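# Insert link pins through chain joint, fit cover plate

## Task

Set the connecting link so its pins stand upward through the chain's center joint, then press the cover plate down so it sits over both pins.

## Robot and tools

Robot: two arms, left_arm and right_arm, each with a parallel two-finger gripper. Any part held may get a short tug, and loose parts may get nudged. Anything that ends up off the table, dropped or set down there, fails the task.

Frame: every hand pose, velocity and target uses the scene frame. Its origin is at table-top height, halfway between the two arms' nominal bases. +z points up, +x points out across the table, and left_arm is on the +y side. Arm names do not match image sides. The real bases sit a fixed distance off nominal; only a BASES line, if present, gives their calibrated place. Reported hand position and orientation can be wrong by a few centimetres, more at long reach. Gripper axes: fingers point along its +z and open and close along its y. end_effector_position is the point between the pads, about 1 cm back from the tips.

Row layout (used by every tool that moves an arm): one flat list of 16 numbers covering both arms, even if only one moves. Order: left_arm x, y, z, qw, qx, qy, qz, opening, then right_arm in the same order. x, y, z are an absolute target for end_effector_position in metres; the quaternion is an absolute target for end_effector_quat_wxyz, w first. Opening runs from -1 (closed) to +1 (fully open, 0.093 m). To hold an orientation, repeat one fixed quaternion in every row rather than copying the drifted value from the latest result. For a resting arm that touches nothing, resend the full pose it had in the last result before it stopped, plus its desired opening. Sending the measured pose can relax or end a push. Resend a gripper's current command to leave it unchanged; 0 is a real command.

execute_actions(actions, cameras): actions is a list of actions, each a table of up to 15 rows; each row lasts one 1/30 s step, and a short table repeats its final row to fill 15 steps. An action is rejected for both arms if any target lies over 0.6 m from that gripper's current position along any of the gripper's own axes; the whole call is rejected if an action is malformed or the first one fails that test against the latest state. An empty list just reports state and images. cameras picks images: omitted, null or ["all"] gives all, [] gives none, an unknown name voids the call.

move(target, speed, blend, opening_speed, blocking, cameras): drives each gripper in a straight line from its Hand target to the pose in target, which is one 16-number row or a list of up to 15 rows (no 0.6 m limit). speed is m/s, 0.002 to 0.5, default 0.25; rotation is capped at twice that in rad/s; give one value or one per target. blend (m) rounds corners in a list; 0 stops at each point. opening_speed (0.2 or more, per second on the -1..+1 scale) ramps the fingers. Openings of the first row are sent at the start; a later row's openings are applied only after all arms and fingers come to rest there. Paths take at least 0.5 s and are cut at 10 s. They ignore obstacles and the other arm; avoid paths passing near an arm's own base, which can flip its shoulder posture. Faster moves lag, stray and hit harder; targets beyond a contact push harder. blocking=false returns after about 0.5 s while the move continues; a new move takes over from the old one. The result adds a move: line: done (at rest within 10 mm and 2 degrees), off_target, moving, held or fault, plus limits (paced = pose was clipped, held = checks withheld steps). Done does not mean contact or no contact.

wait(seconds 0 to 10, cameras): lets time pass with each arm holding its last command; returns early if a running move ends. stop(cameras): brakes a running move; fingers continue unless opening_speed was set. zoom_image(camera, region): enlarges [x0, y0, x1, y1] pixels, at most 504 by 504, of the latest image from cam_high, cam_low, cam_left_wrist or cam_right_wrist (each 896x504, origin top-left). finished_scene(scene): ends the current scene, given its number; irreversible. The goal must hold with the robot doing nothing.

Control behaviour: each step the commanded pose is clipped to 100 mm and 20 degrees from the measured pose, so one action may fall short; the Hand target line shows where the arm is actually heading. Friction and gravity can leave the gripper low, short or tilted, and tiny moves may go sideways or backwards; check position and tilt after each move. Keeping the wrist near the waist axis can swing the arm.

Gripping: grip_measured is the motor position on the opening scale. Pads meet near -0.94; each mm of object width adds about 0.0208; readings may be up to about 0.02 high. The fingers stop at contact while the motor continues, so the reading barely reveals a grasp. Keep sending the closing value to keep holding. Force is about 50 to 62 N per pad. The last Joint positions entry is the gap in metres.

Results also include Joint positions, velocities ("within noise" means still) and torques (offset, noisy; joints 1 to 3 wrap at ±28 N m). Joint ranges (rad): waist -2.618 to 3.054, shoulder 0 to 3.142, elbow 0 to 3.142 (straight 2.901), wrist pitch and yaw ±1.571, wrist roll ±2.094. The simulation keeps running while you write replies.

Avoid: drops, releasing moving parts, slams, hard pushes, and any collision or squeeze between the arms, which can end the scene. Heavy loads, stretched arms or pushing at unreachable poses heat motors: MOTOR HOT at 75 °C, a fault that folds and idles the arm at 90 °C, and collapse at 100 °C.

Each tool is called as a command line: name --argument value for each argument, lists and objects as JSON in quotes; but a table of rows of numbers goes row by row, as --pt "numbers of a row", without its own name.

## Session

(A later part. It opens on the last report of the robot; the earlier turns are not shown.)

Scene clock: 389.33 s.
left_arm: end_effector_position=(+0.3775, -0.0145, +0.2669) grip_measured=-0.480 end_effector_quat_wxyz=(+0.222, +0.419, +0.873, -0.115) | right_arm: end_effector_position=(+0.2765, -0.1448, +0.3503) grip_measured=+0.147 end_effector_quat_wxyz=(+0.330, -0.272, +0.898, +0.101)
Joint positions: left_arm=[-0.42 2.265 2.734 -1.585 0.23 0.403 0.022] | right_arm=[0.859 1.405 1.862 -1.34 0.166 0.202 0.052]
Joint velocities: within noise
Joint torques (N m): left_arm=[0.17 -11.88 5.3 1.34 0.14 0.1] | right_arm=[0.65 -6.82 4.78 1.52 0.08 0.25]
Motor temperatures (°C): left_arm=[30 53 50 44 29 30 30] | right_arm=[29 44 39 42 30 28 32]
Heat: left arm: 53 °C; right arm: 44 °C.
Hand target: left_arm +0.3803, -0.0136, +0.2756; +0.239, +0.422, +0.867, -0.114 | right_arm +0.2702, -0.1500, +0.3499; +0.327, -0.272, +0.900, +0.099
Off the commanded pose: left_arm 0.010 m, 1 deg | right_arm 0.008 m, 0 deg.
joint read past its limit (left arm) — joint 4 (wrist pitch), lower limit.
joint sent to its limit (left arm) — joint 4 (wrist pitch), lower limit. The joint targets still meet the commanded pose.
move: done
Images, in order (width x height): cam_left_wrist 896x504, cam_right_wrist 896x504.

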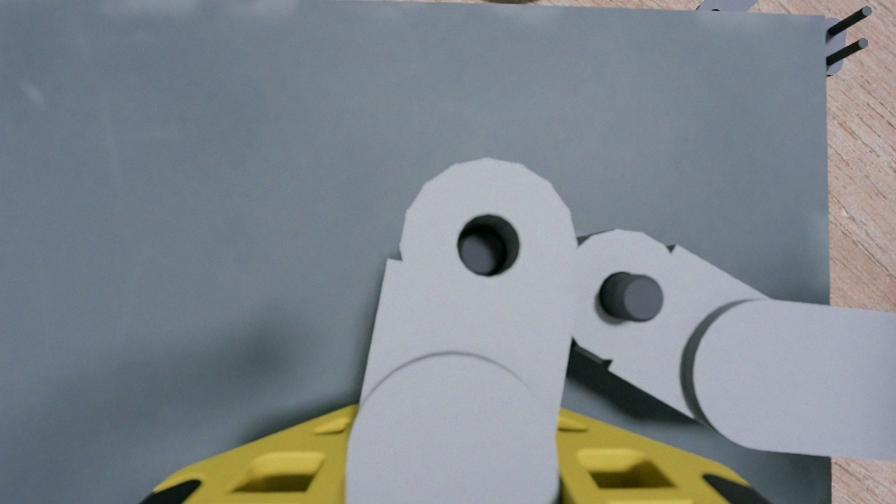

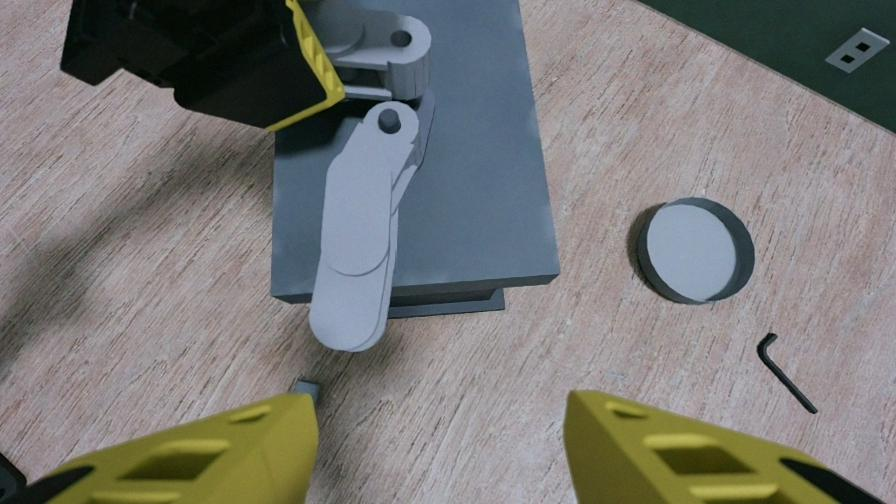

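move --pt "0.3805 -0.0137 0.262 0.2326 0.4234 0.8682 -0.1135 -0.7 0.27 -0.15 0.35 0.3274 -0.2716 0.8996 0.0988 0.15" --speed 0.06 --cameras '["cam_left_wrist","cam_right_wrist"]'

zoom_image --camera "cam_left_wrist" --region '[440, 190, 620, 320]'

Scene clock: 390.87 s.
left_arm: end_effector_position=(+0.3783, -0.0147, +0.2444) grip_measured=-0.480 end_effector_quat_wxyz=(+0.202, +0.423, +0.876, -0.114) | right_arm: end_effector_position=(+0.2765, -0.1448, +0.3503) grip_measured=+0.147 end_effector_quat_wxyz=(+0.330, -0.272, +0.898, +0.101)
Joint positions: left_arm=[-0.42 2.217 2.556 -1.497 0.229 0.415 0.022] | right_arm=[0.859 1.405 1.862 -1.34 0.166 0.202 0.052]
Joint velocities: within noise
Joint torques (N m): left_arm=[0.17 -14.04 4.85 1.38 0.12 0] | right_arm=[0.64 -6.84 4.79 1.52 0.07 0.24]
Motor temperatures (°C): left_arm=[30 53 50 44 29 30 30] | right_arm=[29 44 38 42 30 28 32]
Heat: left arm: 53 °C; right arm: 44 °C.
Hand target: left_arm +0.3802, -0.0134, +0.2620; +0.232, +0.423, +0.868, -0.113 | right_arm +0.2702, -0.1500, +0.3499; +0.327, -0.272, +0.900, +0.099
Off the commanded pose: left_arm 0.018 m, 4 deg | right_arm 0.008 m, 0 deg.
move: off_target (left_arm)
Images, in order (width x height): cam_left_wrist 896x504, cam_right_wrist 896x504.

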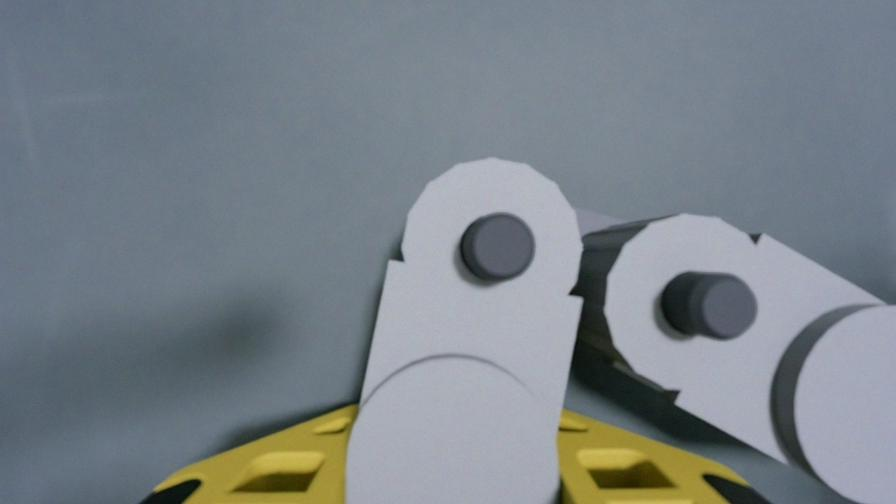

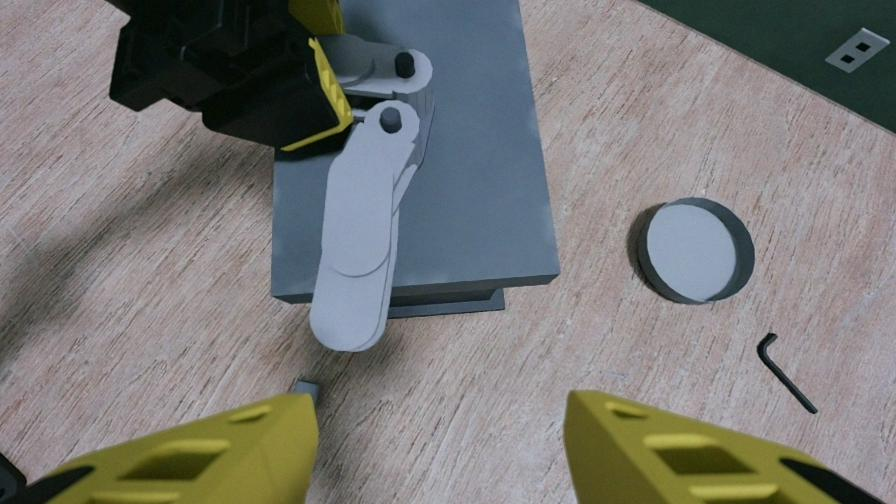

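Scaled by 2.800 from the camera's 896x504 image, which has a finer 1280x720 frame.

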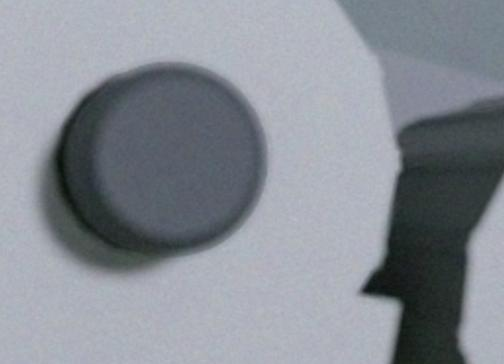

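move --pt "0.380 -0.0145 0.243 0.2588 0.4188 0.8624 -0.1208 -0.7 0.27 -0.15 0.35 0.3274 -0.2716 0.8996 0.0988 0.15" --speed 0.06 --cameras '["cam_left_wrist","cam_right_wrist"]'

Scene clock: 392.37 s.
left_arm: end_effector_position=(+0.3772, -0.0151, +0.2433) grip_measured=-0.480 end_effector_quat_wxyz=(+0.252, +0.424, +0.862, -0.118) | right_arm: end_effector_position=(+0.2765, -0.1448, +0.3503) grip_measured=+0.147 end_effector_quat_wxyz=(+0.330, -0.272, +0.898, +0.101)
Joint positions: left_arm=[-0.419 2.024 2.188 -1.219 0.239 0.415 0.022] | right_arm=[0.859 1.405 1.862 -1.34 0.166 0.202 0.052]
Joint velocities: within noise
Joint torques (N m): left_arm=[0.29 -10.63 4.34 1.51 0.15 -0.13] | right_arm=[0.64 -6.82 4.77 1.52 0.08 0.25]
Motor temperatures (°C): left_arm=[30 53 50 44 29 30 30] | right_arm=[29 44 38 42 30 28 32]
Heat: left arm: 53 °C; right arm: 44 °C.
Hand target: left_arm +0.3800, -0.0144, +0.2431; +0.258, +0.419, +0.862, -0.121 | right_arm +0.2702, -0.1500, +0.3499; +0.327, -0.272, +0.900, +0.099
Off the commanded pose: left_arm 0.003 m, 1 deg | right_arm 0.008 m, 0 deg.
move: done
Images, in order (width x height): cam_left_wrist 896x504, cam_right_wrist 896x504.

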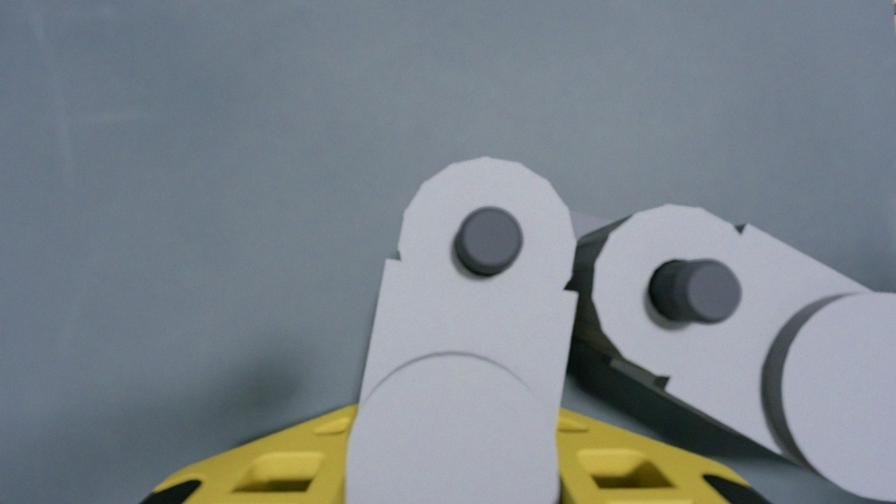

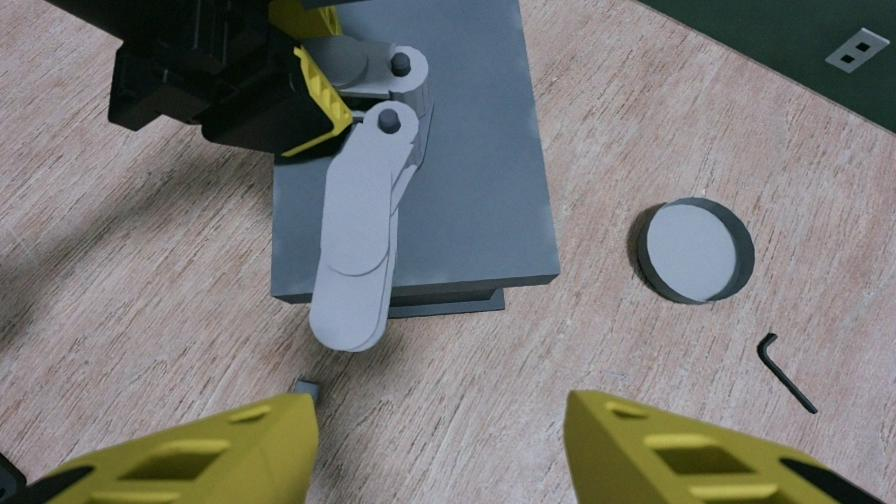

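move --pt "0.380 -0.0145 0.243 0.2588 0.4188 0.8624 -0.1208 -0.15 0.27 -0.15 0.35 0.3274 -0.2716 0.8996 0.0988 0.15" --opening_speed 1.0 --cameras '["cam_left_wrist","cam_right_wrist"]'

move --pt "0.378 -0.013 0.30 0.2588 0.4188 0.8624 -0.1208 -0.15 0.27 -0.15 0.35 0.3274 -0.2716 0.8996 0.0988 0.15" --speed 0.08

Scene clock: 393.73 s.
left_arm: end_effector_position=(+0.3803, -0.0146, +0.2429) grip_measured=-0.151 end_effector_quat_wxyz=(+0.256, +0.422, +0.861, -0.118) | right_arm: end_effector_position=(+0.2765, -0.1448, +0.3503) grip_measured=+0.147 end_effector_quat_wxyz=(+0.330, -0.272, +0.898, +0.101)
Joint positions: left_arm=[-0.415 2.024 2.182 -1.204 0.24 0.415 0.038] | right_arm=[0.859 1.405 1.862 -1.34 0.166 0.202 0.052]
Joint velocities: within noise
Joint torques (N m): left_arm=[-0.1 -10.84 4.88 1.41 0.16 -0.12] | right_arm=[0.65 -6.82 4.78 1.52 0.07 0.25]
Motor temperatures (°C): left_arm=[30 53 50 44 29 30 30] | right_arm=[29 44 38 42 30 28 32]
Heat: left arm: 53 °C; right arm: 44 °C.
Hand target: left_arm +0.3800, -0.0145, +0.2430; +0.259, +0.419, +0.862, -0.121 | right_arm +0.2702, -0.1500, +0.3499; +0.327, -0.272, +0.900, +0.099
Off the commanded pose: left_arm 0.000 m, 1 deg | right_arm 0.008 m, 0 deg.
move: done
Images, in order (width x height): cam_left_wrist 896x504, cam_right_wrist 896x504.

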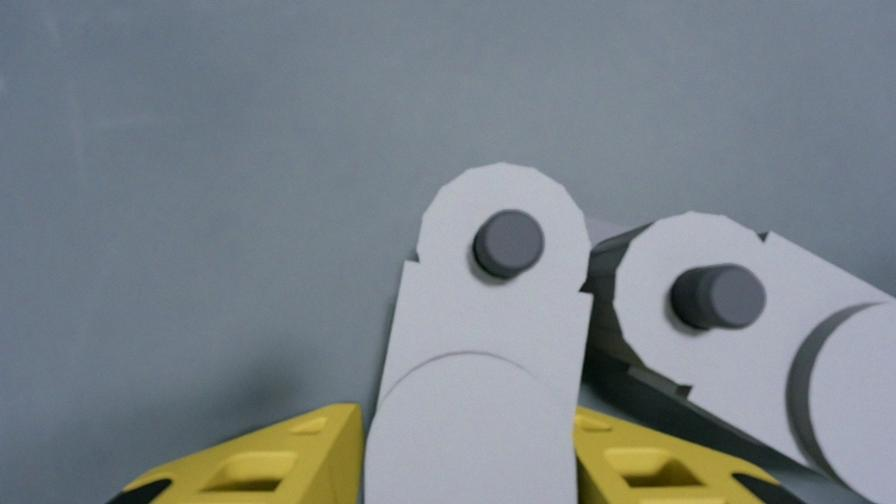

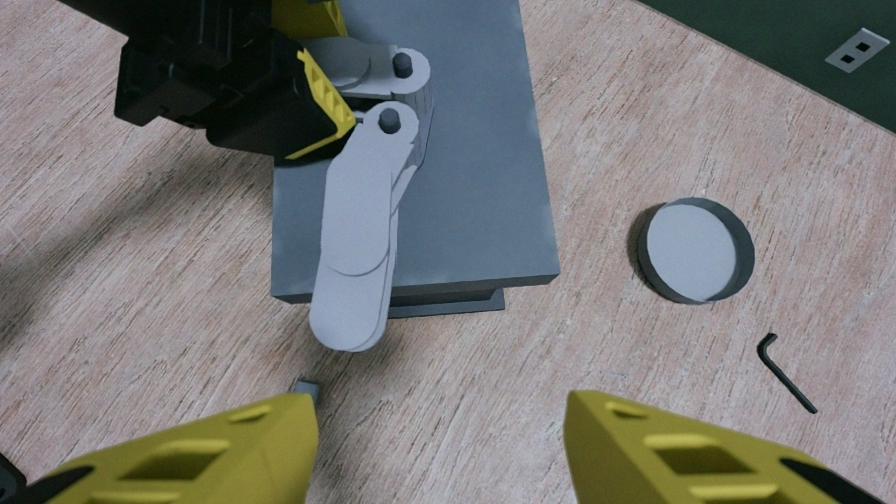

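Scene clock: 395.30 s.
left_arm: end_effector_position=(+0.3771, -0.0131, +0.3081) grip_measured=-0.151 end_effector_quat_wxyz=(+0.284, +0.421, +0.853, -0.117) | right_arm: end_effector_position=(+0.2765, -0.1448, +0.3503) grip_measured=+0.147 end_effector_quat_wxyz=(+0.330, -0.272, +0.898, +0.101)
Joint positions: left_arm=[-0.415 2.206 2.764 -1.546 0.24 0.413 0.038] | right_arm=[0.859 1.405 1.862 -1.34 0.166 0.202 0.052]
Joint velocities: within noise
Joint torques (N m): left_arm=[0.05 -8.03 6.31 1.19 0.17 -0.18] | right_arm=[0.62 -6.83 4.78 1.52 0.08 0.25]
Motor temperatures (°C): left_arm=[30 53 50 44 29 30 30] | right_arm=[29 44 38 42 30 28 32]
Heat: left arm: 53 °C; right arm: 44 °C.
Hand target: left_arm +0.3776, -0.0129, +0.2998; +0.270, +0.416, +0.860, -0.121 | right_arm +0.2702, -0.1500, +0.3499; +0.327, -0.272, +0.900, +0.099
Off the commanded pose: left_arm 0.008 m, 3 deg | right_arm 0.008 m, 0 deg.
joint sent to its limit (left arm) — joint 4 (wrist pitch), lower limit. The joint targets still meet the commanded pose.
move: off_target (left_arm)

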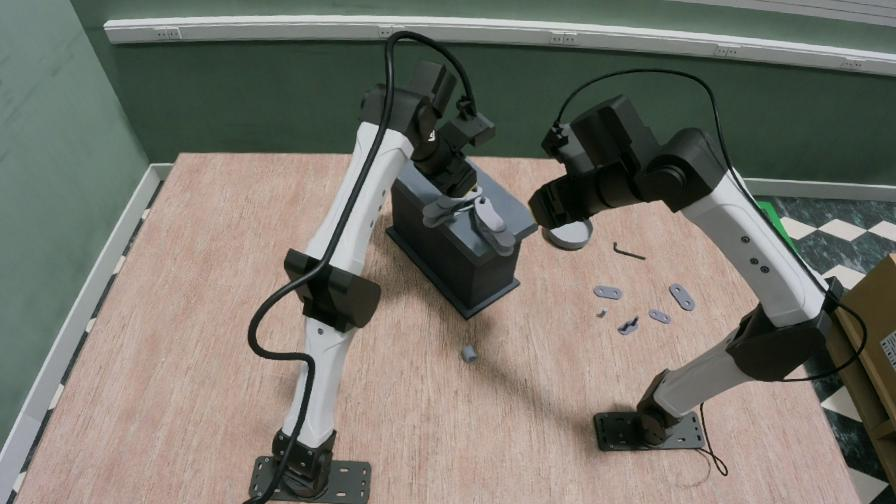

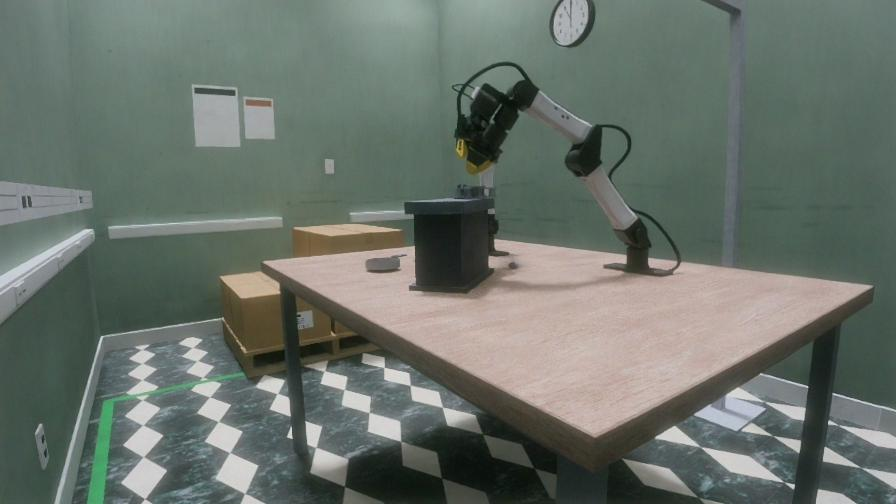

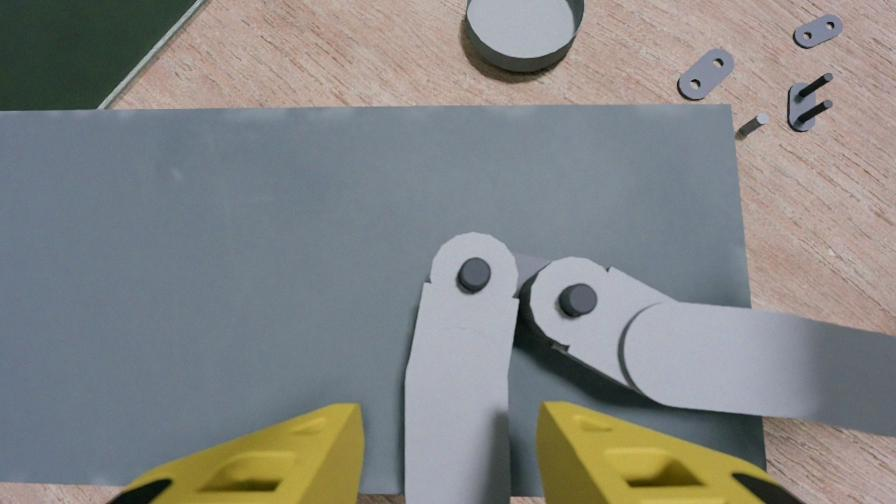

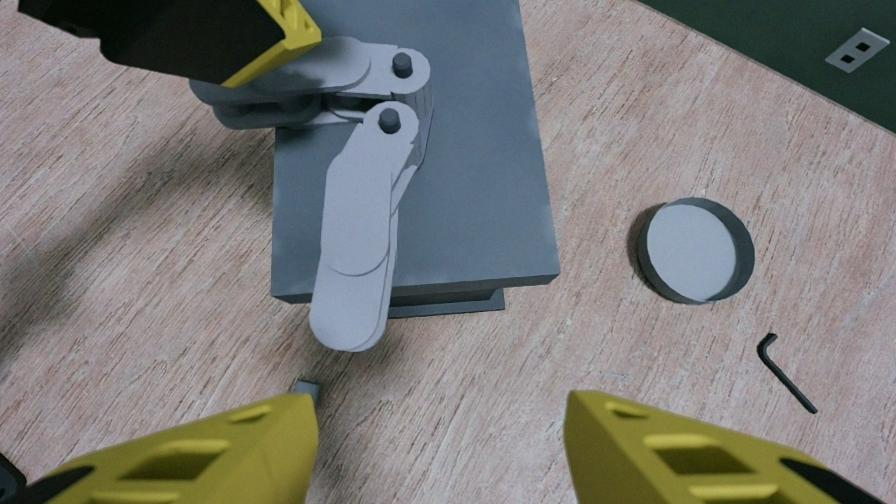

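move --pt "0.34 0.03 0.33 0.2588 0.4188 0.8624 -0.1208 -0.15 0.27 -0.20 0.33 0.2164 0 0.9763 0 0.15" --pt "0.25 0.12 0.30 0.2588 0.4188 0.8624 -0.1208 -0.15 0.24 -0.27 0.30 0.2164 0 0.9763 0 0.15" --speed 0.2 --blend 0.03

zoom_image --camera "cam_right_wrist" --region '[300, 0, 804, 400]'

Scene clock: 398.90 s.
left_arm: end_effector_position=(+0.2502, +0.1204, +0.2975) grip_measured=-0.151 end_effector_quat_wxyz=(+0.249, +0.413, +0.868, -0.120) | right_arm: end_effector_position=(+0.2434, -0.2678, +0.3022) grip_measured=+0.148 end_effector_quat_wxyz=(+0.247, -0.002, +0.969, +0.020)
Joint positions: left_arm=[-0.131 1.479 1.785 -1.446 0.367 0.659 0.038] | right_arm=[0.676 1.201 1.635 -1.577 0.27 0.605 0.052]
Joint velocities: within noise
Joint torques (N m): left_arm=[0.23 -5.67 4.88 1.23 0.33 0.14] | right_arm=[-0.68 -3.22 4.52 1.19 0.02 0.08]
Motor temperatures (°C): left_arm=[30 52 50 44 29 30 30] | right_arm=[29 43 39 41 30 27 32]
Heat: left arm: 52 °C; right arm: 43 °C.
Hand target: left_arm +0.2500, +0.1200, +0.3000; +0.259, +0.419, +0.862, -0.120 | right_arm +0.2404, -0.2701, +0.2995; +0.241, -0.004, +0.970, +0.019
Off the commanded pose: left_arm 0.003 m, 1 deg | right_arm 0.005 m, 4 deg.
joint sent to its limit (right arm) — joint 4 (wrist pitch), lower limit. The joint targets are off in orientation, not in position.
move: off_target (right_arm)

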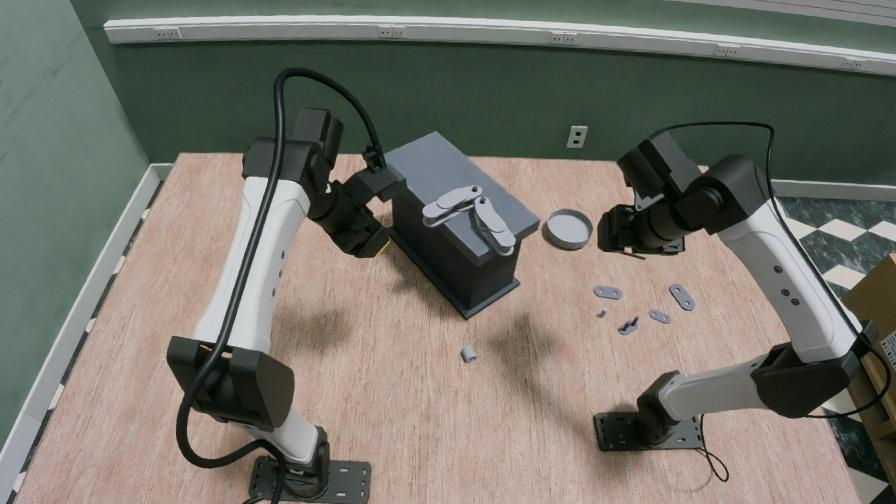

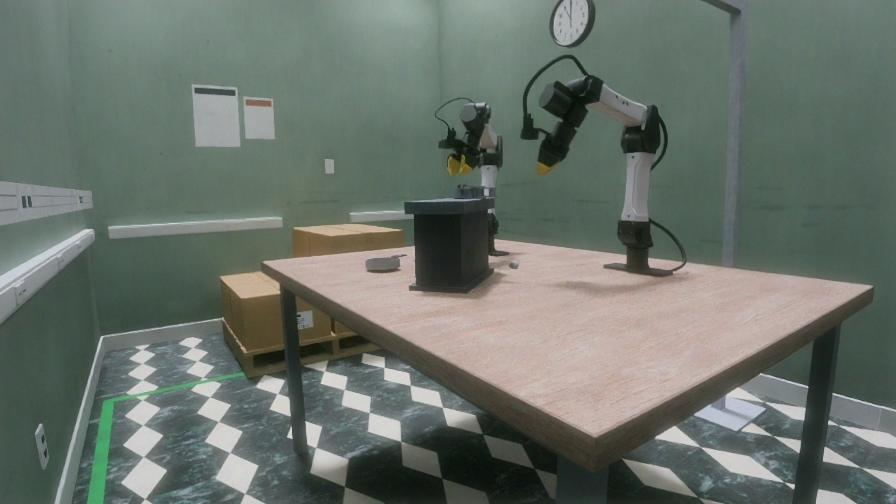

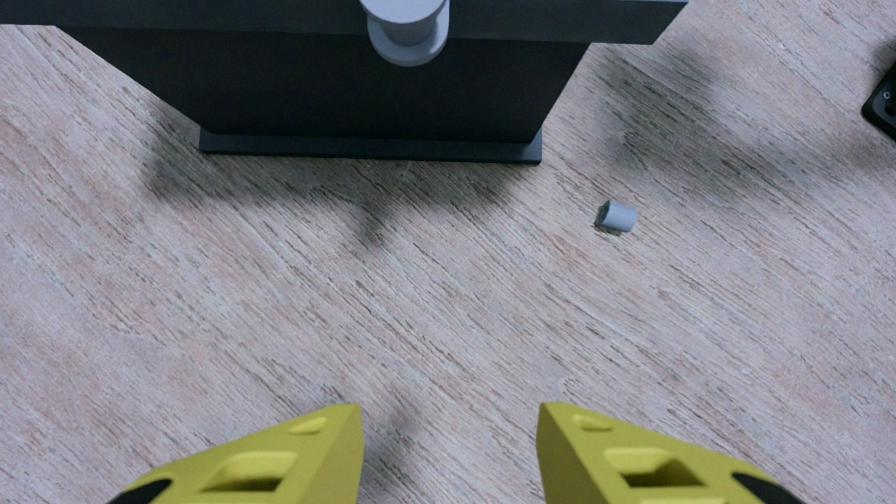

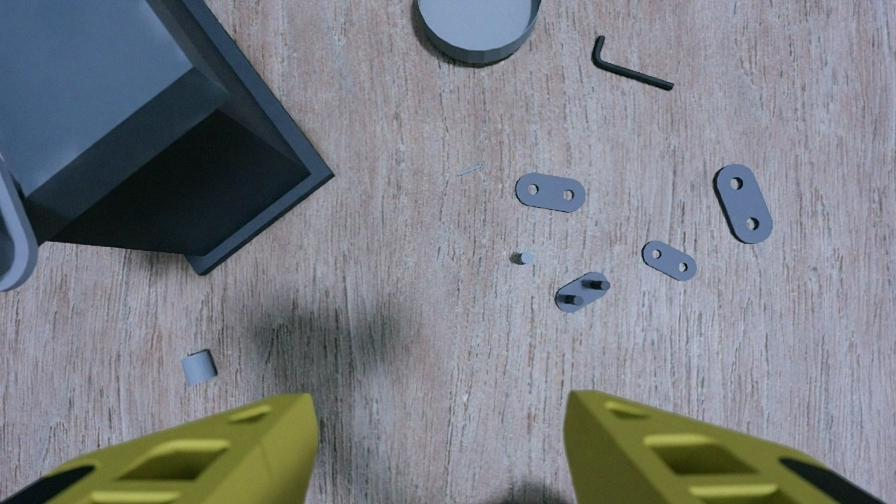

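Scaled by 1.000.

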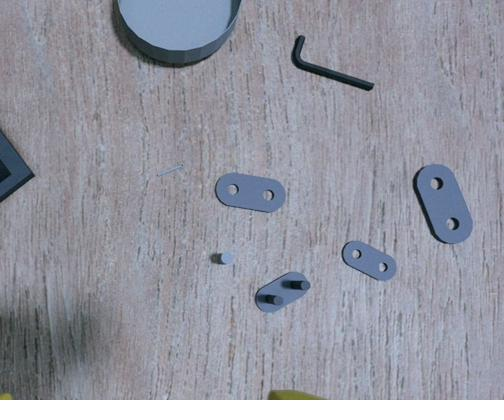

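move --pt "0.25 0.14 0.30 0.2588 0.4188 0.8624 -0.1208 -0.15 0.346 -0.056 0.315 0.2549 -0.1677 0.9512 0.0449 0.15" --speed 0.15 --cameras '["cam_left_wrist","cam_right_wrist","cam_high"]'

Scene clock: 403.73 s.
left_arm: end_effector_position=(+0.2561, +0.1397, +0.2994) grip_measured=-0.151 end_effector_quat_wxyz=(+0.262, +0.415, +0.864, -0.115) | right_arm: end_effector_position=(+0.3482, -0.0606, +0.3203) grip_measured=+0.148 end_effector_quat_wxyz=(+0.280, -0.158, +0.945, +0.059)
Joint positions: left_arm=[-0.048 1.479 1.785 -1.448 0.403 0.741 0.038] | right_arm=[0.905 2.002 2.514 -1.566 0.277 0.491 0.052]
Joint velocities: within noise
Joint torques (N m): left_arm=[0.29 -5.44 5.42 0.91 0.35 0.11] | right_arm=[0.51 -8.46 6.87 1.23 0 0.05]
Motor temperatures (°C): left_arm=[30 51 50 44 29 30 29] | right_arm=[29 43 39 41 30 27 32]
Heat: left arm: 51 °C; right arm: 43 °C.
Hand target: left_arm +0.2501, +0.1399, +0.3000; +0.259, +0.419, +0.862, -0.121 | right_arm +0.3459, -0.0563, +0.3146; +0.270, -0.169, +0.946, +0.056
Off the commanded pose: left_arm 0.006 m, 1 deg | right_arm 0.007 m, 4 deg.
joint sent to its limit (right arm) — joint 4 (wrist pitch), lower limit. The joint targets still meet the commanded pose.
move: off_target (right_arm)
Images, in order (width x height): cam_high 896x504, cam_left_wrist 896x504, cam_right_wrist 896x504.

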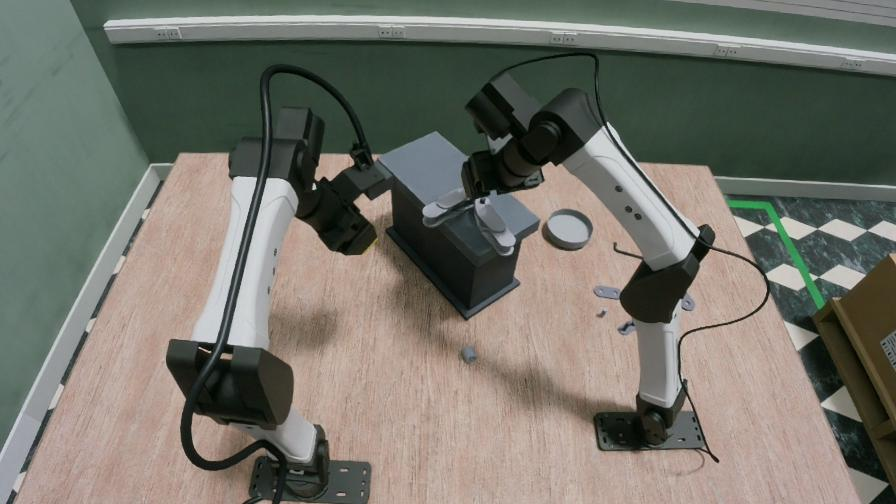

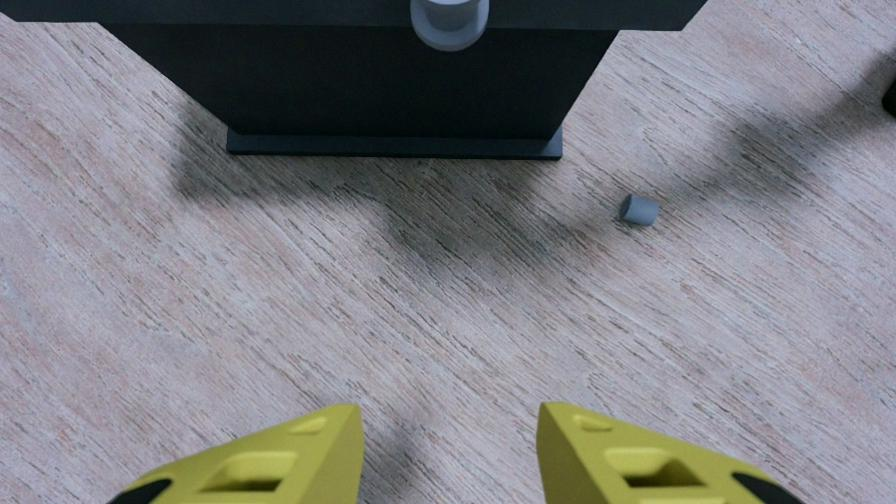

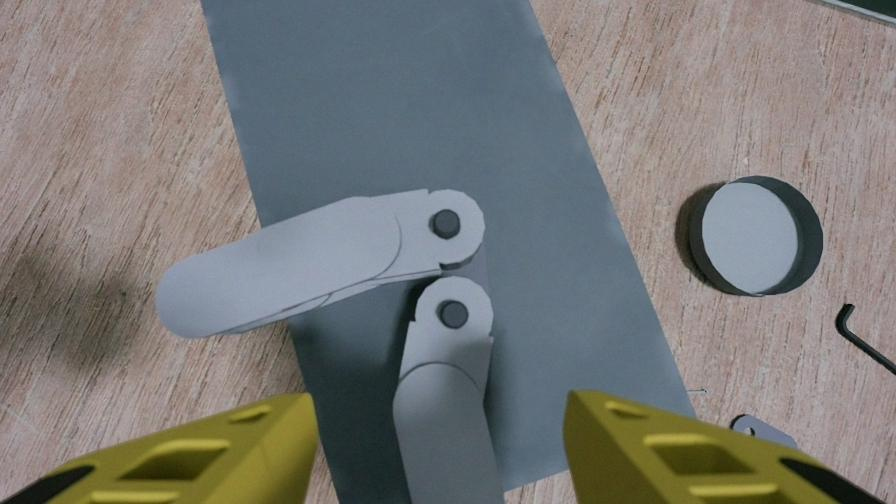

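zoom_image --camera "cam_right_wrist" --region '[380, 180, 540, 360]'

Scaled by 2.800 from the camera's 896x504 image, which has a finer 1280x720 frame.

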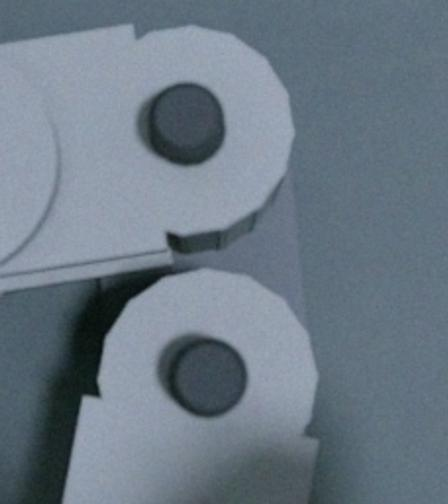

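move --pt "0.25 0.14 0.30 0.2588 0.4188 0.8624 -0.1208 -0.15 0.28 -0.20 0.28 0.2263 -0.4667 0.8457 0.1249 0.0" --pt "0.25 0.14 0.30 0.2588 0.4188 0.8624 -0.1208 -0.15 0.345 -0.35 0.12 0.1913 -0.6506 0.7139 0.1743 0.0" --speed 0.2 --blend 0.03 --cameras '["cam_right_wrist","cam_high"]'

Scene clock: 410.50 s.
left_arm: end_effector_position=(+0.2560, +0.1396, +0.2993) grip_measured=-0.151 end_effector_quat_wxyz=(+0.262, +0.415, +0.864, -0.116) | right_arm: end_effector_position=(+0.3398, -0.3484, +0.1195) grip_measured=+0.003 end_effector_quat_wxyz=(+0.187, -0.649, +0.716, +0.174)
Joint positions: left_arm=[-0.048 1.479 1.785 -1.448 0.404 0.741 0.038] | right_arm=[-0.205 1.693 1.31 -1.26 -0.513 -1.705 0.045]
Joint velocities: within noise
Joint torques (N m): left_arm=[0.29 -5.45 5.41 0.92 0.34 0.12] | right_arm=[-0.38 -6.32 7.65 0.21 -0.53 0.05]
Motor temperatures (°C): left_arm=[30 49 50 43 29 30 29] | right_arm=[29 44 39 40 30 27 32]
Heat: left arm: 50 °C; right arm: 44 °C.
Hand target: left_arm +0.2501, +0.1399, +0.3000; +0.259, +0.419, +0.862, -0.121 | right_arm +0.3449, -0.3499, +0.1199; +0.191, -0.651, +0.714, +0.174
Off the commanded pose: left_arm 0.006 m, 1 deg | right_arm 0.005 m, 1 deg.
move: done
Images, in order (width x height): cam_high 896x504, cam_right_wrist 896x504.

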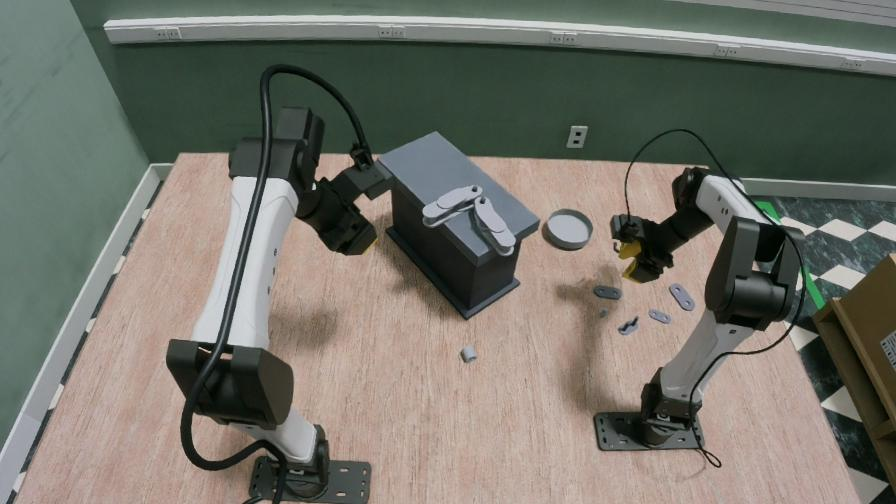

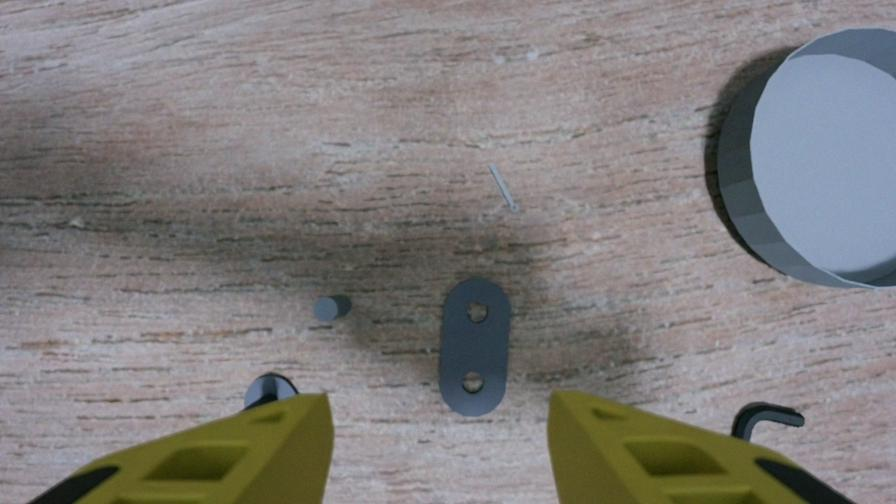

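move --pt "0.25 0.14 0.30 0.2588 0.4188 0.8624 -0.1208 -0.15 0.360 -0.340 0.045 0.1975 -0.6241 0.7372 0.1672 0.0" --speed 0.15 --cameras '["cam_right_wrist"]'

Scene clock: 412.77 s.
left_arm: end_effector_position=(+0.2560, +0.1396, +0.2993) grip_measured=-0.151 end_effector_quat_wxyz=(+0.262, +0.415, +0.864, -0.116) | right_arm: end_effector_position=(+0.3617, -0.3436, +0.0523) grip_measured=+0.003 end_effector_quat_wxyz=(+0.202, -0.627, +0.736, +0.157)
Joint positions: left_arm=[-0.048 1.479 1.785 -1.448 0.404 0.741 0.038] | right_arm=[-0.177 1.778 1.133 -0.915 -0.518 -1.594 0.045]
Joint velocities: within noise
Joint torques (N m): left_arm=[0.28 -5.42 5.42 0.92 0.34 0.13] | right_arm=[0.57 -6.86 4.97 0.51 -0.52 0.25]
Motor temperatures (°C): left_arm=[30 49 50 43 29 30 29] | right_arm=[29 44 39 40 30 27 32]
Heat: left arm: 50 °C; right arm: 44 °C.
Hand target: left_arm +0.2501, +0.1399, +0.3000; +0.259, +0.419, +0.862, -0.121 | right_arm +0.3598, -0.3400, +0.0452; +0.197, -0.624, +0.737, +0.167
Off the commanded pose: left_arm 0.006 m, 1 deg | right_arm 0.008 m, 1 deg.
move: done
Images, in order (width x height): cam_right_wrist 896x504.

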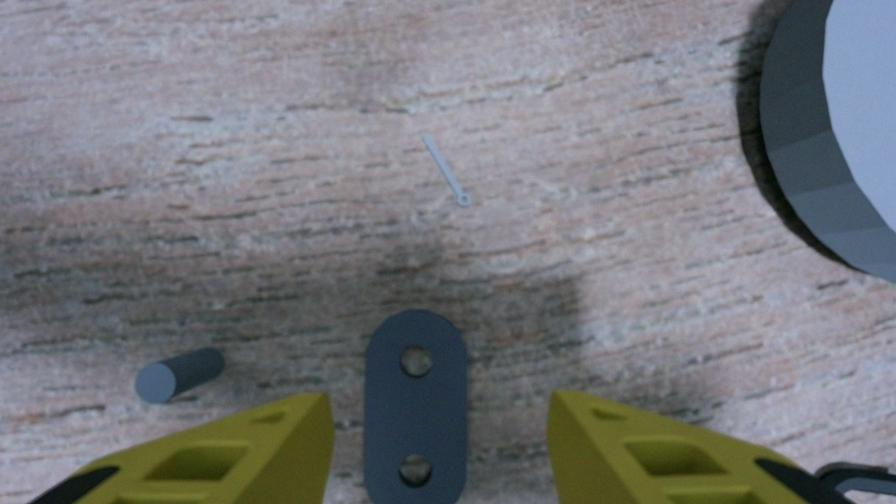

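move --pt "0.25 0.14 0.30 0.2588 0.4188 0.8624 -0.1208 -0.15 0.34 -0.43 0.20 0.1975 -0.6241 0.7372 0.1672 0.0" --speed 0.2 --cameras '["cam_right_wrist"]'

zoom_image --camera "cam_right_wrist" --region '[200, 200, 600, 450]'

Scene clock: 415.67 s.
left_arm: end_effector_position=(+0.2560, +0.1396, +0.2993) grip_measured=-0.151 end_effector_quat_wxyz=(+0.262, +0.415, +0.864, -0.116) | right_arm: end_effector_position=(+0.3428, -0.4276, +0.1892) grip_measured=+0.003 end_effector_quat_wxyz=(+0.215, -0.610, +0.749, +0.145)
Joint positions: left_arm=[-0.048 1.479 1.785 -1.448 0.404 0.741 0.038] | right_arm=[-0.462 1.748 1.647 -1.572 -0.517 -1.863 0.045]
Joint velocities: within noise
Joint torques (N m): left_arm=[0.29 -5.42 5.39 0.92 0.35 0.12] | right_arm=[-0.35 -11.21 7.15 0.07 -0.35 0.07]
Motor temperatures (°C): left_arm=[30 48 50 43 29 30 29] | right_arm=[29 44 39 39 30 27 32]
Heat: left arm: 50 °C; right arm: 44 °C.
Hand target: left_arm +0.2501, +0.1399, +0.3000; +0.259, +0.419, +0.862, -0.121 | right_arm +0.3400, -0.4296, +0.1993; +0.217, -0.616, +0.746, +0.128
Off the commanded pose: left_arm 0.006 m, 1 deg | right_arm 0.011 m, 4 deg.
joint sent to its limit (right arm) — joint 4 (wrist pitch), lower limit. The joint targets are off in orientation, not in position.
move: off_target (right_arm)
Images, in order (width x height): cam_right_wrist 896x504.

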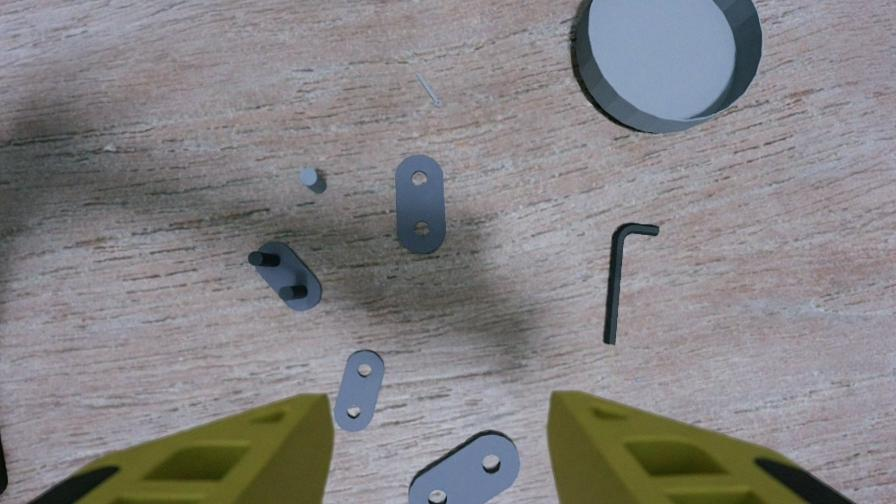

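Scaled by 1.260 from the camera's 896x504 image, which has a finer 1280x720 frame.

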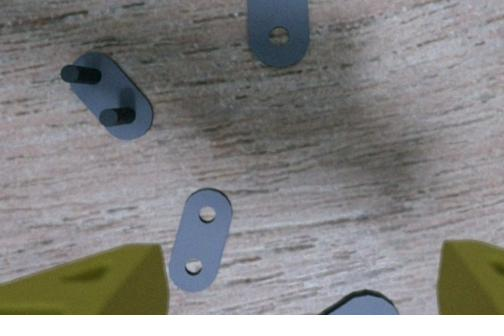

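move --pt "0.25 0.14 0.30 0.2588 0.4188 0.8624 -0.1208 -0.15 0.350 -0.355 0.09 0.1975 -0.6241 0.7372 0.1672 0.05" --pt "0.25 0.14 0.30 0.2588 0.4188 0.8624 -0.1208 -0.15 0.350 -0.342 0.020 0.1975 -0.6241 0.7372 0.1672 0.05" --speed 0.15 --blend 0.01 --cameras '["cam_right_wrist"]'

Scene clock: 419.17 s.
left_arm: end_effector_position=(+0.2560, +0.1396, +0.2993) grip_measured=-0.151 end_effector_quat_wxyz=(+0.262, +0.415, +0.864, -0.116) | right_arm: end_effector_position=(+0.3520, -0.3453, +0.0269) grip_measured=+0.047 end_effector_quat_wxyz=(+0.203, -0.627, +0.736, +0.158)
Joint positions: left_arm=[-0.048 1.479 1.785 -1.448 0.404 0.741 0.038] | right_arm=[-0.19 1.793 1.039 -0.814 -0.52 -1.608 0.047]
Joint velocities: within noise
Joint torques (N m): left_arm=[0.31 -5.44 5.39 0.92 0.34 0.12] | right_arm=[0.57 -6.69 4.82 0.47 -0.5 0.27]
Motor temperatures (°C): left_arm=[30 47 50 42 29 30 29] | right_arm=[29 44 39 39 30 27 32]
Heat: left arm: 50 °C; right arm: 44 °C.
Hand target: left_arm +0.2501, +0.1399, +0.3000; +0.259, +0.419, +0.862, -0.121 | right_arm +0.3498, -0.3421, +0.0202; +0.197, -0.624, +0.737, +0.167
Off the commanded pose: left_arm 0.006 m, 1 deg | right_arm 0.008 m, 1 deg.
move: done
Images, in order (width x height): cam_right_wrist 896x504.

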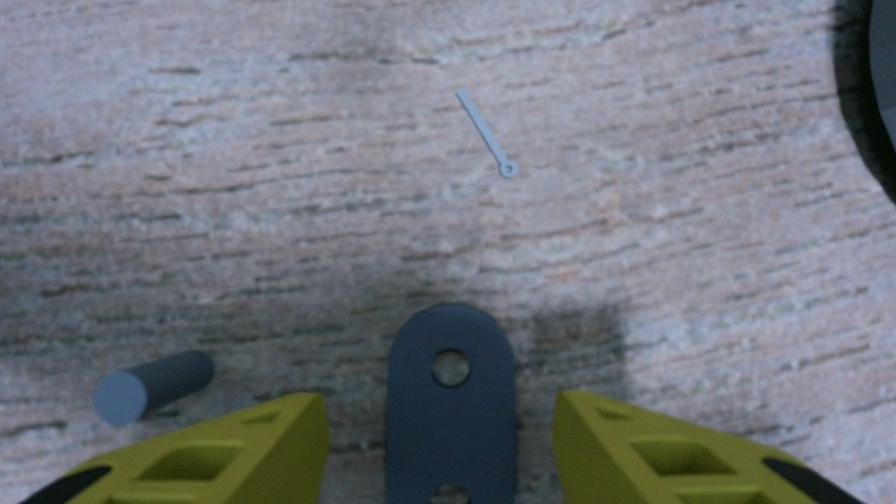

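move --pt "0.25 0.14 0.30 0.2588 0.4188 0.8624 -0.1208 -0.15 0.3515 -0.3425 0.004 0.1975 -0.6241 0.7372 0.1672 0.05" --speed 0.06 --cameras '["cam_right_wrist","cam_low"]'

Scene clock: 420.33 s.
left_arm: end_effector_position=(+0.2560, +0.1396, +0.2993) grip_measured=-0.151 end_effector_quat_wxyz=(+0.262, +0.415, +0.864, -0.116) | right_arm: end_effector_position=(+0.3529, -0.3447, +0.0142) grip_measured=+0.048 end_effector_quat_wxyz=(+0.203, -0.625, +0.736, +0.162)
Joint positions: left_arm=[-0.048 1.479 1.785 -1.448 0.404 0.741 0.038] | right_arm=[-0.19 1.825 1.02 -0.768 -0.525 -1.607 0.047]
Joint velocities: within noise
Joint torques (N m): left_arm=[0.29 -5.42 5.39 0.92 0.34 0.12] | right_arm=[0.5 -6.2 4.29 0.59 -0.45 0.23]
Motor temperatures (°C): left_arm=[30 47 50 42 29 30 29] | right_arm=[29 44 39 38 30 27 32]
Heat: left arm: 50 °C; right arm: 44 °C.
Hand target: left_arm +0.2501, +0.1399, +0.3000; +0.259, +0.419, +0.862, -0.121 | right_arm +0.3512, -0.3426, +0.0044; +0.198, -0.624, +0.737, +0.167
Off the commanded pose: left_arm 0.006 m, 1 deg | right_arm 0.011 m, 1 deg.
move: off_target (right_arm)
Images, in order (width x height): cam_low 896x504, cam_right_wrist 896x504.

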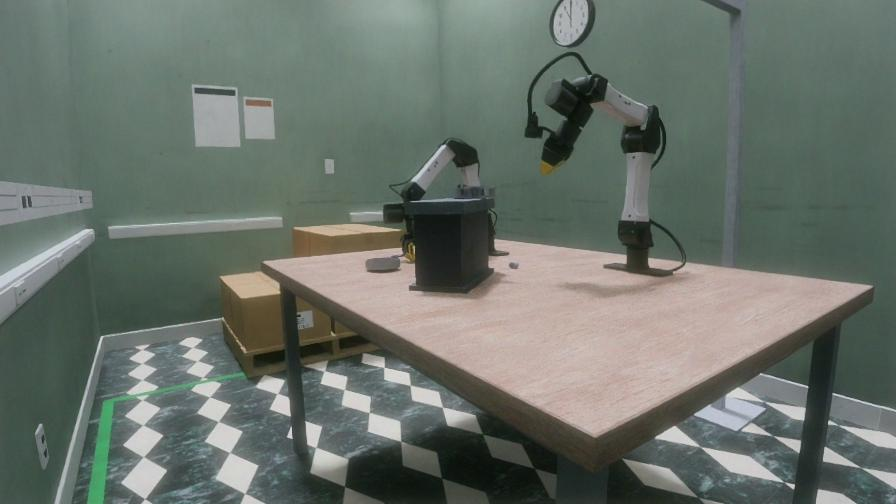

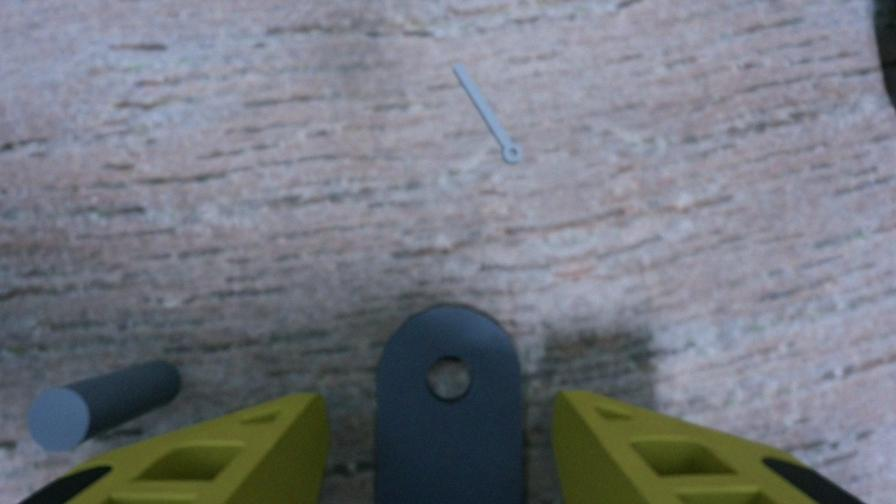

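move --pt "0.25 0.14 0.30 0.2588 0.4188 0.8624 -0.1208 -0.15 0.3535 -0.343 -0.003 0.1975 -0.6241 0.7372 0.1672 0.05" --speed 0.05 --cameras '["cam_right_wrist"]'

Scene clock: 425.30 s.
left_arm: end_effector_position=(+0.2560, +0.1396, +0.2993) grip_measured=-0.151 end_effector_quat_wxyz=(+0.262, +0.415, +0.864, -0.116) | right_arm: end_effector_position=(+0.3526, -0.3440, +0.0132) grip_measured=+0.048 end_effector_quat_wxyz=(+0.204, -0.624, +0.736, +0.165)
Joint positions: left_arm=[-0.048 1.479 1.785 -1.448 0.404 0.741 0.038] | right_arm=[-0.19 1.83 1.02 -0.767 -0.53 -1.607 0.047]
Joint velocities: within noise
Joint torques (N m): left_arm=[0.27 -5.42 5.41 0.92 0.34 0.11] | right_arm=[0.44 -4.66 3.96 0.8 -0.41 0.22]
Motor temperatures (°C): left_arm=[30 46 50 42 29 30 29] | right_arm=[29 44 39 38 30 27 32]
Heat: left arm: 50 °C; right arm: 44 °C.
Hand target: left_arm +0.2501, +0.1399, +0.3000; +0.259, +0.419, +0.862, -0.121 | right_arm +0.3527, -0.3431, -0.0022; +0.197, -0.624, +0.737, +0.167
Off the commanded pose: left_arm 0.006 m, 1 deg | right_arm 0.016 m, 1 deg.
move: off_target (right_arm)
Images, in order (width x height): cam_right_wrist 896x504.

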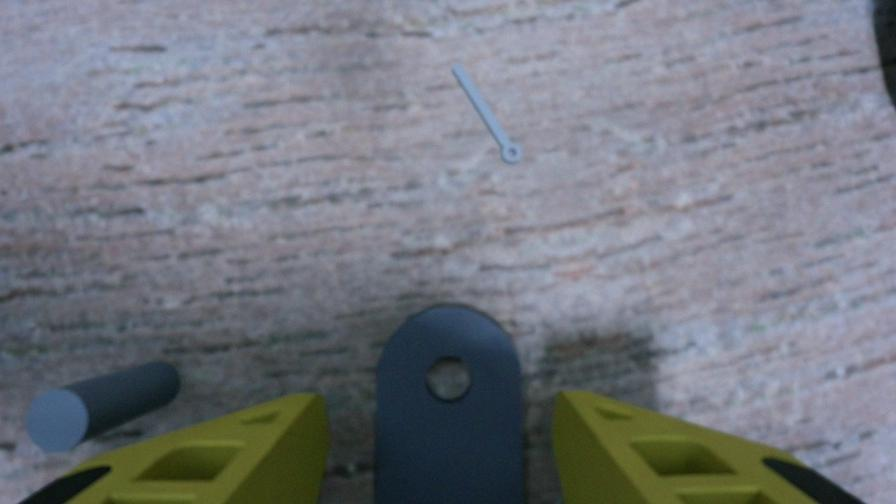

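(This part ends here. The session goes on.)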